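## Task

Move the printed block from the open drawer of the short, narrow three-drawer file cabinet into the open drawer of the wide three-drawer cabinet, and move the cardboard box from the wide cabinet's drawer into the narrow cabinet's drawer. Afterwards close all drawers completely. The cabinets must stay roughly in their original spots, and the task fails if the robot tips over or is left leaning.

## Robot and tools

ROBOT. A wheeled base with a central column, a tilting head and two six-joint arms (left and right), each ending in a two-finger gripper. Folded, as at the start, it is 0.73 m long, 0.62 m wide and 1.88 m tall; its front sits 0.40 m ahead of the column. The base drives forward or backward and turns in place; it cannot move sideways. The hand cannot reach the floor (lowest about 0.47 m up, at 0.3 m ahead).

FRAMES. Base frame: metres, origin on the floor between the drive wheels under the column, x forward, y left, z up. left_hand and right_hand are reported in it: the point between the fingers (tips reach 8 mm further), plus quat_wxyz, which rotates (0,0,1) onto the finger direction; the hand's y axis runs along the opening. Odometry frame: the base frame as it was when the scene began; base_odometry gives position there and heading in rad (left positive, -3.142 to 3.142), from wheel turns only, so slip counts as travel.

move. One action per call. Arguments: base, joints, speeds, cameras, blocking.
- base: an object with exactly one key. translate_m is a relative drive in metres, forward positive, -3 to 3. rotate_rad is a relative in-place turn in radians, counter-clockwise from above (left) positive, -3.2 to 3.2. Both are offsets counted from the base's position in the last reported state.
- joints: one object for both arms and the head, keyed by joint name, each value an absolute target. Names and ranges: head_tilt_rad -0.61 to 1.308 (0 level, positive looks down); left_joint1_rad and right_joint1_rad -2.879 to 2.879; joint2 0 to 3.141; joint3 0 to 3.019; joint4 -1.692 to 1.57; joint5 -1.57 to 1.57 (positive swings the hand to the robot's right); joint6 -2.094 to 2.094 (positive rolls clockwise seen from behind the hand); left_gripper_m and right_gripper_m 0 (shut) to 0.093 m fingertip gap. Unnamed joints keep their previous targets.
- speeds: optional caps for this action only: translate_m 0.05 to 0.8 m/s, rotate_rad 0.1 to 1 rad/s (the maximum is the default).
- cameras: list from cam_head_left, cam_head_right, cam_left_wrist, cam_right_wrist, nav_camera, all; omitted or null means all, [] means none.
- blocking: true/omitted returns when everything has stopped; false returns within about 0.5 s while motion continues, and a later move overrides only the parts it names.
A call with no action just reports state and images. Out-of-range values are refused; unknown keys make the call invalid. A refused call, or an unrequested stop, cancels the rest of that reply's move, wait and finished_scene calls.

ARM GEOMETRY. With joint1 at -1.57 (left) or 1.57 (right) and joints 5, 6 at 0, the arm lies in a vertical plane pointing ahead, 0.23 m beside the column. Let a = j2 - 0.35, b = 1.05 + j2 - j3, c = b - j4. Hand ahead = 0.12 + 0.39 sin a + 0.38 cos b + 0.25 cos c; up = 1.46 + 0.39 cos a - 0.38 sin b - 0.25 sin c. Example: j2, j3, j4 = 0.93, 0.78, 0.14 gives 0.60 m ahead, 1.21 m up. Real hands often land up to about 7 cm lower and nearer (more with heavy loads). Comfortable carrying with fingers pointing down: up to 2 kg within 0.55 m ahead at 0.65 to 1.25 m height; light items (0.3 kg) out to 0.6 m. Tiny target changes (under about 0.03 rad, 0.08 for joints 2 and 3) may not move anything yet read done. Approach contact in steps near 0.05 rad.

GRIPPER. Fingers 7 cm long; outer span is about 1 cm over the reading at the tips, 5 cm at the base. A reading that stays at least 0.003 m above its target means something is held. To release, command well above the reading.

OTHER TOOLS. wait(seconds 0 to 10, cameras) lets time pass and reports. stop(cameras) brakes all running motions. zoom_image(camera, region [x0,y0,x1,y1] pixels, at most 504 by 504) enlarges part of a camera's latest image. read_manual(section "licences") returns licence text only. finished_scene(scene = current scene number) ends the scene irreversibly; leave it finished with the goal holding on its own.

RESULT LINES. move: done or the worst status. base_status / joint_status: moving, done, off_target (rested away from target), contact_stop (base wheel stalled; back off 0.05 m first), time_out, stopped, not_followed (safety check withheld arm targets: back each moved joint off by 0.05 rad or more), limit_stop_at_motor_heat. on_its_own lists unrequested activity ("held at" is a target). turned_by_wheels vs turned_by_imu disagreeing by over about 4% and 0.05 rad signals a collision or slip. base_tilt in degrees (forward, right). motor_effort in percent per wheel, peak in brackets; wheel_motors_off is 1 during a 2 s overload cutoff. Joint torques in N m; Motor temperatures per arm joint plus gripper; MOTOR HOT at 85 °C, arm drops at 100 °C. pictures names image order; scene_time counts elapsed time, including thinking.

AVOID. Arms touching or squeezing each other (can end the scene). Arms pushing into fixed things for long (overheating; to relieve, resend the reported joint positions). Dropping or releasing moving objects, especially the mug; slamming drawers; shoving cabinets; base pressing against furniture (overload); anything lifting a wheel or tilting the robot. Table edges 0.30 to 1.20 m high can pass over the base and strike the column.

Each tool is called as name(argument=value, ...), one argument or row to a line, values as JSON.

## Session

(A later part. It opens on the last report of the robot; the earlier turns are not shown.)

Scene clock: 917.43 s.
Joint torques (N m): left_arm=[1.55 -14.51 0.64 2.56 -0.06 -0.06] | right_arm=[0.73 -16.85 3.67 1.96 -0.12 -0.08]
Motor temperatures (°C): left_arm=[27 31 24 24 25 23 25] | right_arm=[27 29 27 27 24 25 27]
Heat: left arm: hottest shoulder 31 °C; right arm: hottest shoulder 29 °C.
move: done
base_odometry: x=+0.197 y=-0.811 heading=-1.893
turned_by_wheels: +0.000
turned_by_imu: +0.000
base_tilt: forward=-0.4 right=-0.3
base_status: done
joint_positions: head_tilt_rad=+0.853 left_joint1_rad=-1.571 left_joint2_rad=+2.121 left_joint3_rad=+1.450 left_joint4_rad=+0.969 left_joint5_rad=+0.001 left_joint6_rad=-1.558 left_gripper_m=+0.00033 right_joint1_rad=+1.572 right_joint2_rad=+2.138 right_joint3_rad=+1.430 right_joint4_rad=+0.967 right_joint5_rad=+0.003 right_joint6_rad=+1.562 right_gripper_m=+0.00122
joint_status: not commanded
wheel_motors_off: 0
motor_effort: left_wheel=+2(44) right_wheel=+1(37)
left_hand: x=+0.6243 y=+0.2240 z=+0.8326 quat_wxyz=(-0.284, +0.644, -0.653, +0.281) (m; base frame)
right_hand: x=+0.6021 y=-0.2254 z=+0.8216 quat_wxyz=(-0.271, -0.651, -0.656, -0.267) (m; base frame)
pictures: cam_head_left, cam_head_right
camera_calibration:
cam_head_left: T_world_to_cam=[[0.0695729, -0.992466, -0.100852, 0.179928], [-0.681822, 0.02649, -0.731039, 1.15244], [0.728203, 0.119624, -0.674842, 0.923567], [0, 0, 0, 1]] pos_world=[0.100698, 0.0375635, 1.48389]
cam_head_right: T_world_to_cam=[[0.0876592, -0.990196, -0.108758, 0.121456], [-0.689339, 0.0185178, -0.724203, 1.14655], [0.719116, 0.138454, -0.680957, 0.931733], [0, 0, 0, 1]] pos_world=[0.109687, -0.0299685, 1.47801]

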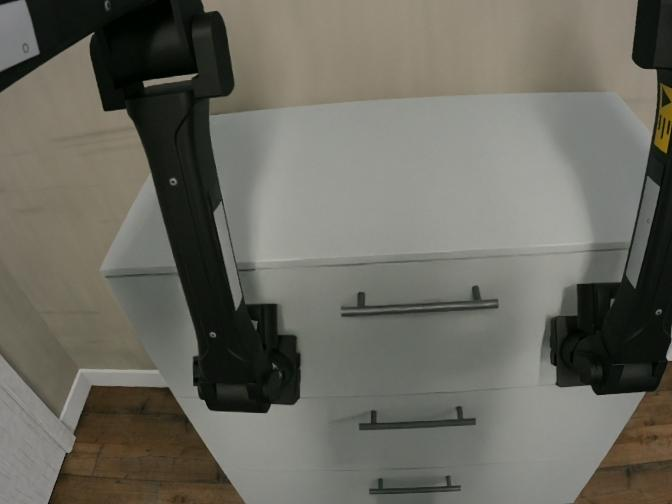

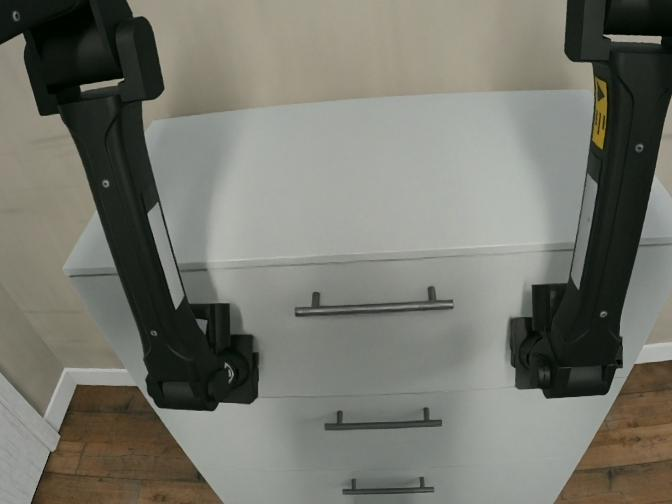

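Nearly flush; push a little more, then back off and inspect.

move(
  base={"translate_m": 0.03},
  speeds={"translate_m": 0.05},
  cameras=["cam_head_left"],
)

move(
  base={"translate_m": -0.5},
  speeds={"translate_m": 0.3},
  cameras=["cam_head_left","cam_head_right","cam_right_wrist","cam_left_wrist","nav_camera"],
)

Scene clock: 925.43 s.
Joint torques (N m): left_arm=[1.49 -15.62 1.65 2.71 -0.06 -0.07] | right_arm=[0.79 -18.2 4.97 2.39 -0.12 -0.1]
Motor temperatures (°C): left_arm=[27 31 24 24 25 23 25] | right_arm=[27 28 27 27 24 25 27]
Heat: left arm: hottest shoulder 31 °C; right arm: hottest shoulder 28 °C.
move: done
base_odometry: x=+0.187 y=-0.839 heading=-1.893
turned_by_wheels: +0.000
turned_by_imu: +0.000
base_tilt: forward=-0.4 right=-0.3
base_status: done
joint_positions: head_tilt_rad=+0.853 left_joint1_rad=-1.571 left_joint2_rad=+2.146 left_joint3_rad=+1.431 left_joint4_rad=+0.963 left_joint5_rad=+0.001 left_joint6_rad=-1.558 left_gripper_m=+0.00033 right_joint1_rad=+1.572 right_joint2_rad=+2.162 right_joint3_rad=+1.410 right_joint4_rad=+0.952 right_joint5_rad=+0.003 right_joint6_rad=+1.562 right_gripper_m=+0.00122
joint_status: not commanded
wheel_motors_off: 0
motor_effort: left_wheel=+2(47) right_wheel=+2(38)
left_hand: x=+0.5974 y=+0.2240 z=+0.8175 quat_wxyz=(-0.267, +0.651, -0.659, +0.265) (m; base frame)
right_hand: x=+0.5738 y=-0.2254 z=+0.8066 quat_wxyz=(-0.252, -0.659, -0.664, -0.249) (m; base frame)
pictures: cam_head_left
camera_calibration:
cam_head_left: T_world_to_cam=[[0.0695729, -0.992466, -0.100852, 0.179928], [-0.681822, 0.02649, -0.731039, 1.15244], [0.728203, 0.119624, -0.674842, 0.923567], [0, 0, 0, 1]] pos_world=[0.100698, 0.0375635, 1.48389]

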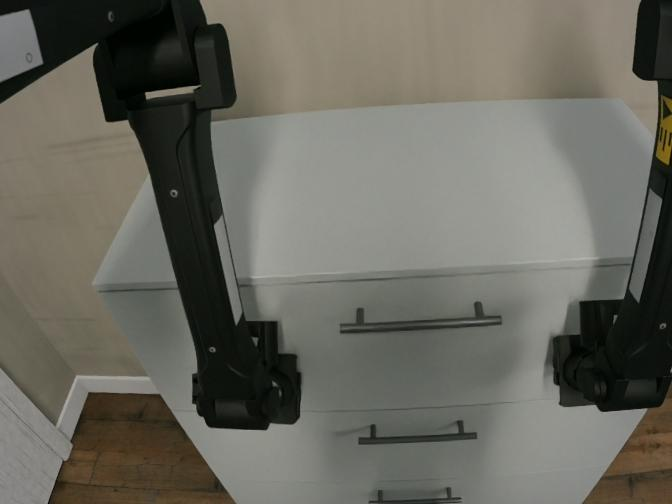

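Scene clock: 928.23 s.
Joint torques (N m): left_arm=[1.49 -14.68 -0.32 2.54 -0.05 -0.06] | right_arm=[0.91 -14.8 1.07 1.7 -0.12 -0.11]
Motor temperatures (°C): left_arm=[27 31 24 24 25 23 25] | right_arm=[27 29 27 27 24 25 27]
Heat: left arm: hottest shoulder 31 °C; right arm: hottest shoulder 29 °C.
move: done
base_odometry: x=+0.346 y=-0.365 heading=-1.894
turned_by_wheels: -0.001
turned_by_imu: -0.001
base_tilt: forward=-0.4 right=-0.3
base_status: done
joint_positions: head_tilt_rad=+0.853 left_joint1_rad=-1.571 left_joint2_rad=+2.117 left_joint3_rad=+1.467 left_joint4_rad=+0.971 left_joint5_rad=+0.001 left_joint6_rad=-1.558 left_gripper_m=+0.00033 right_joint1_rad=+1.572 right_joint2_rad=+2.102 right_joint3_rad=+1.467 right_joint4_rad=+0.975 right_joint5_rad=+0.003 right_joint6_rad=+1.562 right_gripper_m=+0.00122
joint_status: not commanded
wheel_motors_off: 0
motor_effort: left_wheel=-1(39) right_wheel=+1(41)
left_hand: x=+0.6366 y=+0.2240 z=+0.8375 quat_wxyz=(-0.291, +0.641, -0.649, +0.289) (m; base frame)
right_hand: x=+0.6462 y=-0.2254 z=+0.8458 quat_wxyz=(-0.298, -0.640, -0.645, -0.294) (m; base frame)
pictures: cam_head_left, cam_head_right, cam_left_wrist, cam_right_wrist, nav_camera
camera_calibration:
cam_head_left: T_world_to_cam=[[0.0695729, -0.992466, -0.100852, 0.179928], [-0.681822, 0.02649, -0.731039, 1.15244], [0.728203, 0.119624, -0.674842, 0.923567], [0, 0, 0, 1]] pos_world=[0.100698, 0.0375635, 1.48389]
cam_head_right: T_world_to_cam=[[0.0876592, -0.990196, -0.108758, 0.121456], [-0.689339, 0.0185178, -0.724203, 1.14655], [0.719116, 0.138454, -0.680957, 0.931733], [0, 0, 0, 1]] pos_world=[0.109687, -0.0299685, 1.47801]
cam_left_wrist: T_world_to_cam=[[0.65046, 0.00127654, 0.759539, -1.05246], [-0.435743, -0.818442, 0.37454, 0.154036], [0.622117, -0.574587, -0.531808, 0.30347], [0, 0, 0, 1]] pos_world=[0.562911, 0.301783, 0.90308]
cam_right_wrist: T_world_to_cam=[[-0.651451, -0.00887007, -0.758639, 1.05898], [-0.439027, 0.819918, 0.36741, 0.1641], [0.618762, 0.572413, -0.53803, 0.307095], [0, 0, 0, 1]] pos_world=[0.571897, -0.30094, 0.908315]

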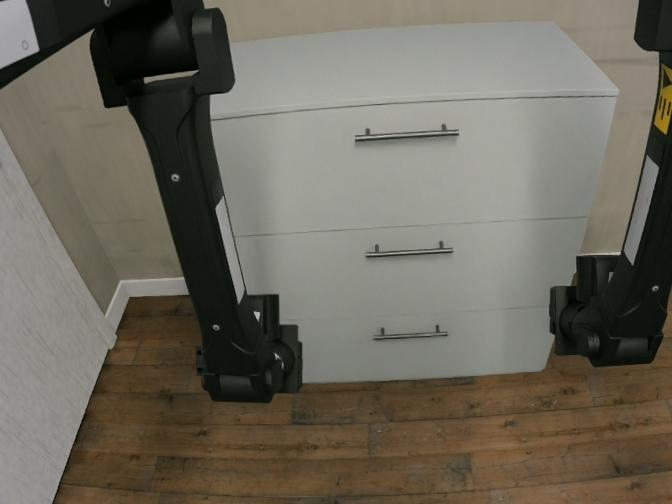

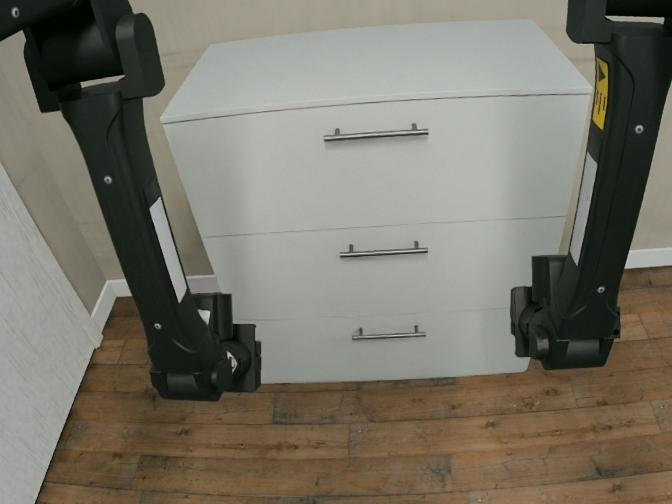

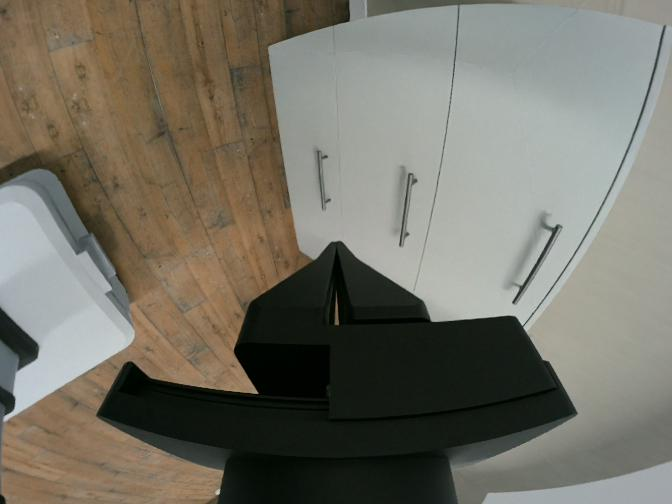

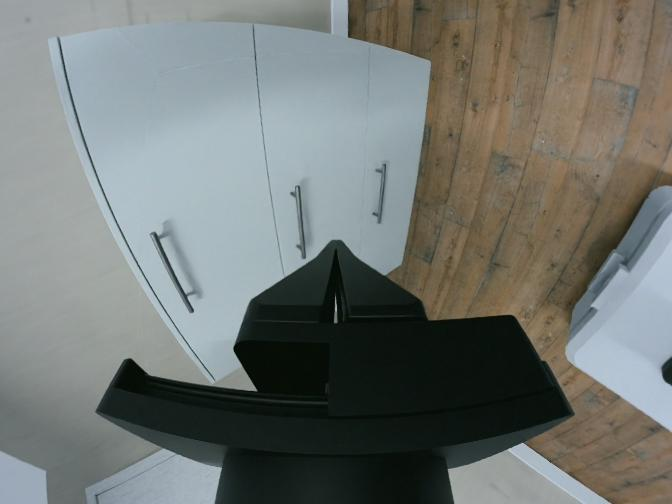

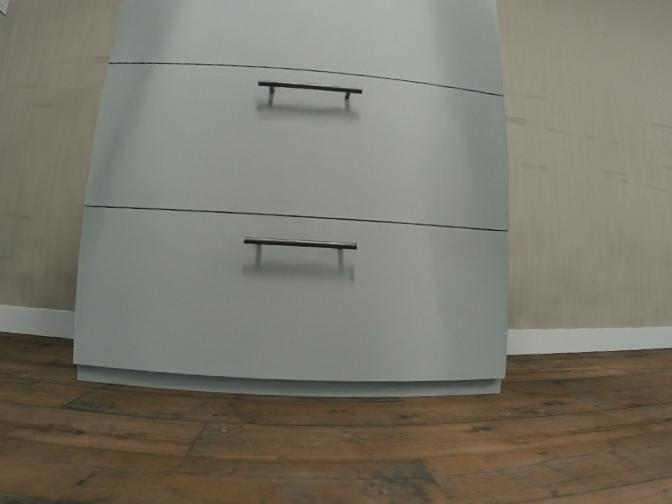

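finished_scene(
  scene=2,
)

The scene is finished: the task was done.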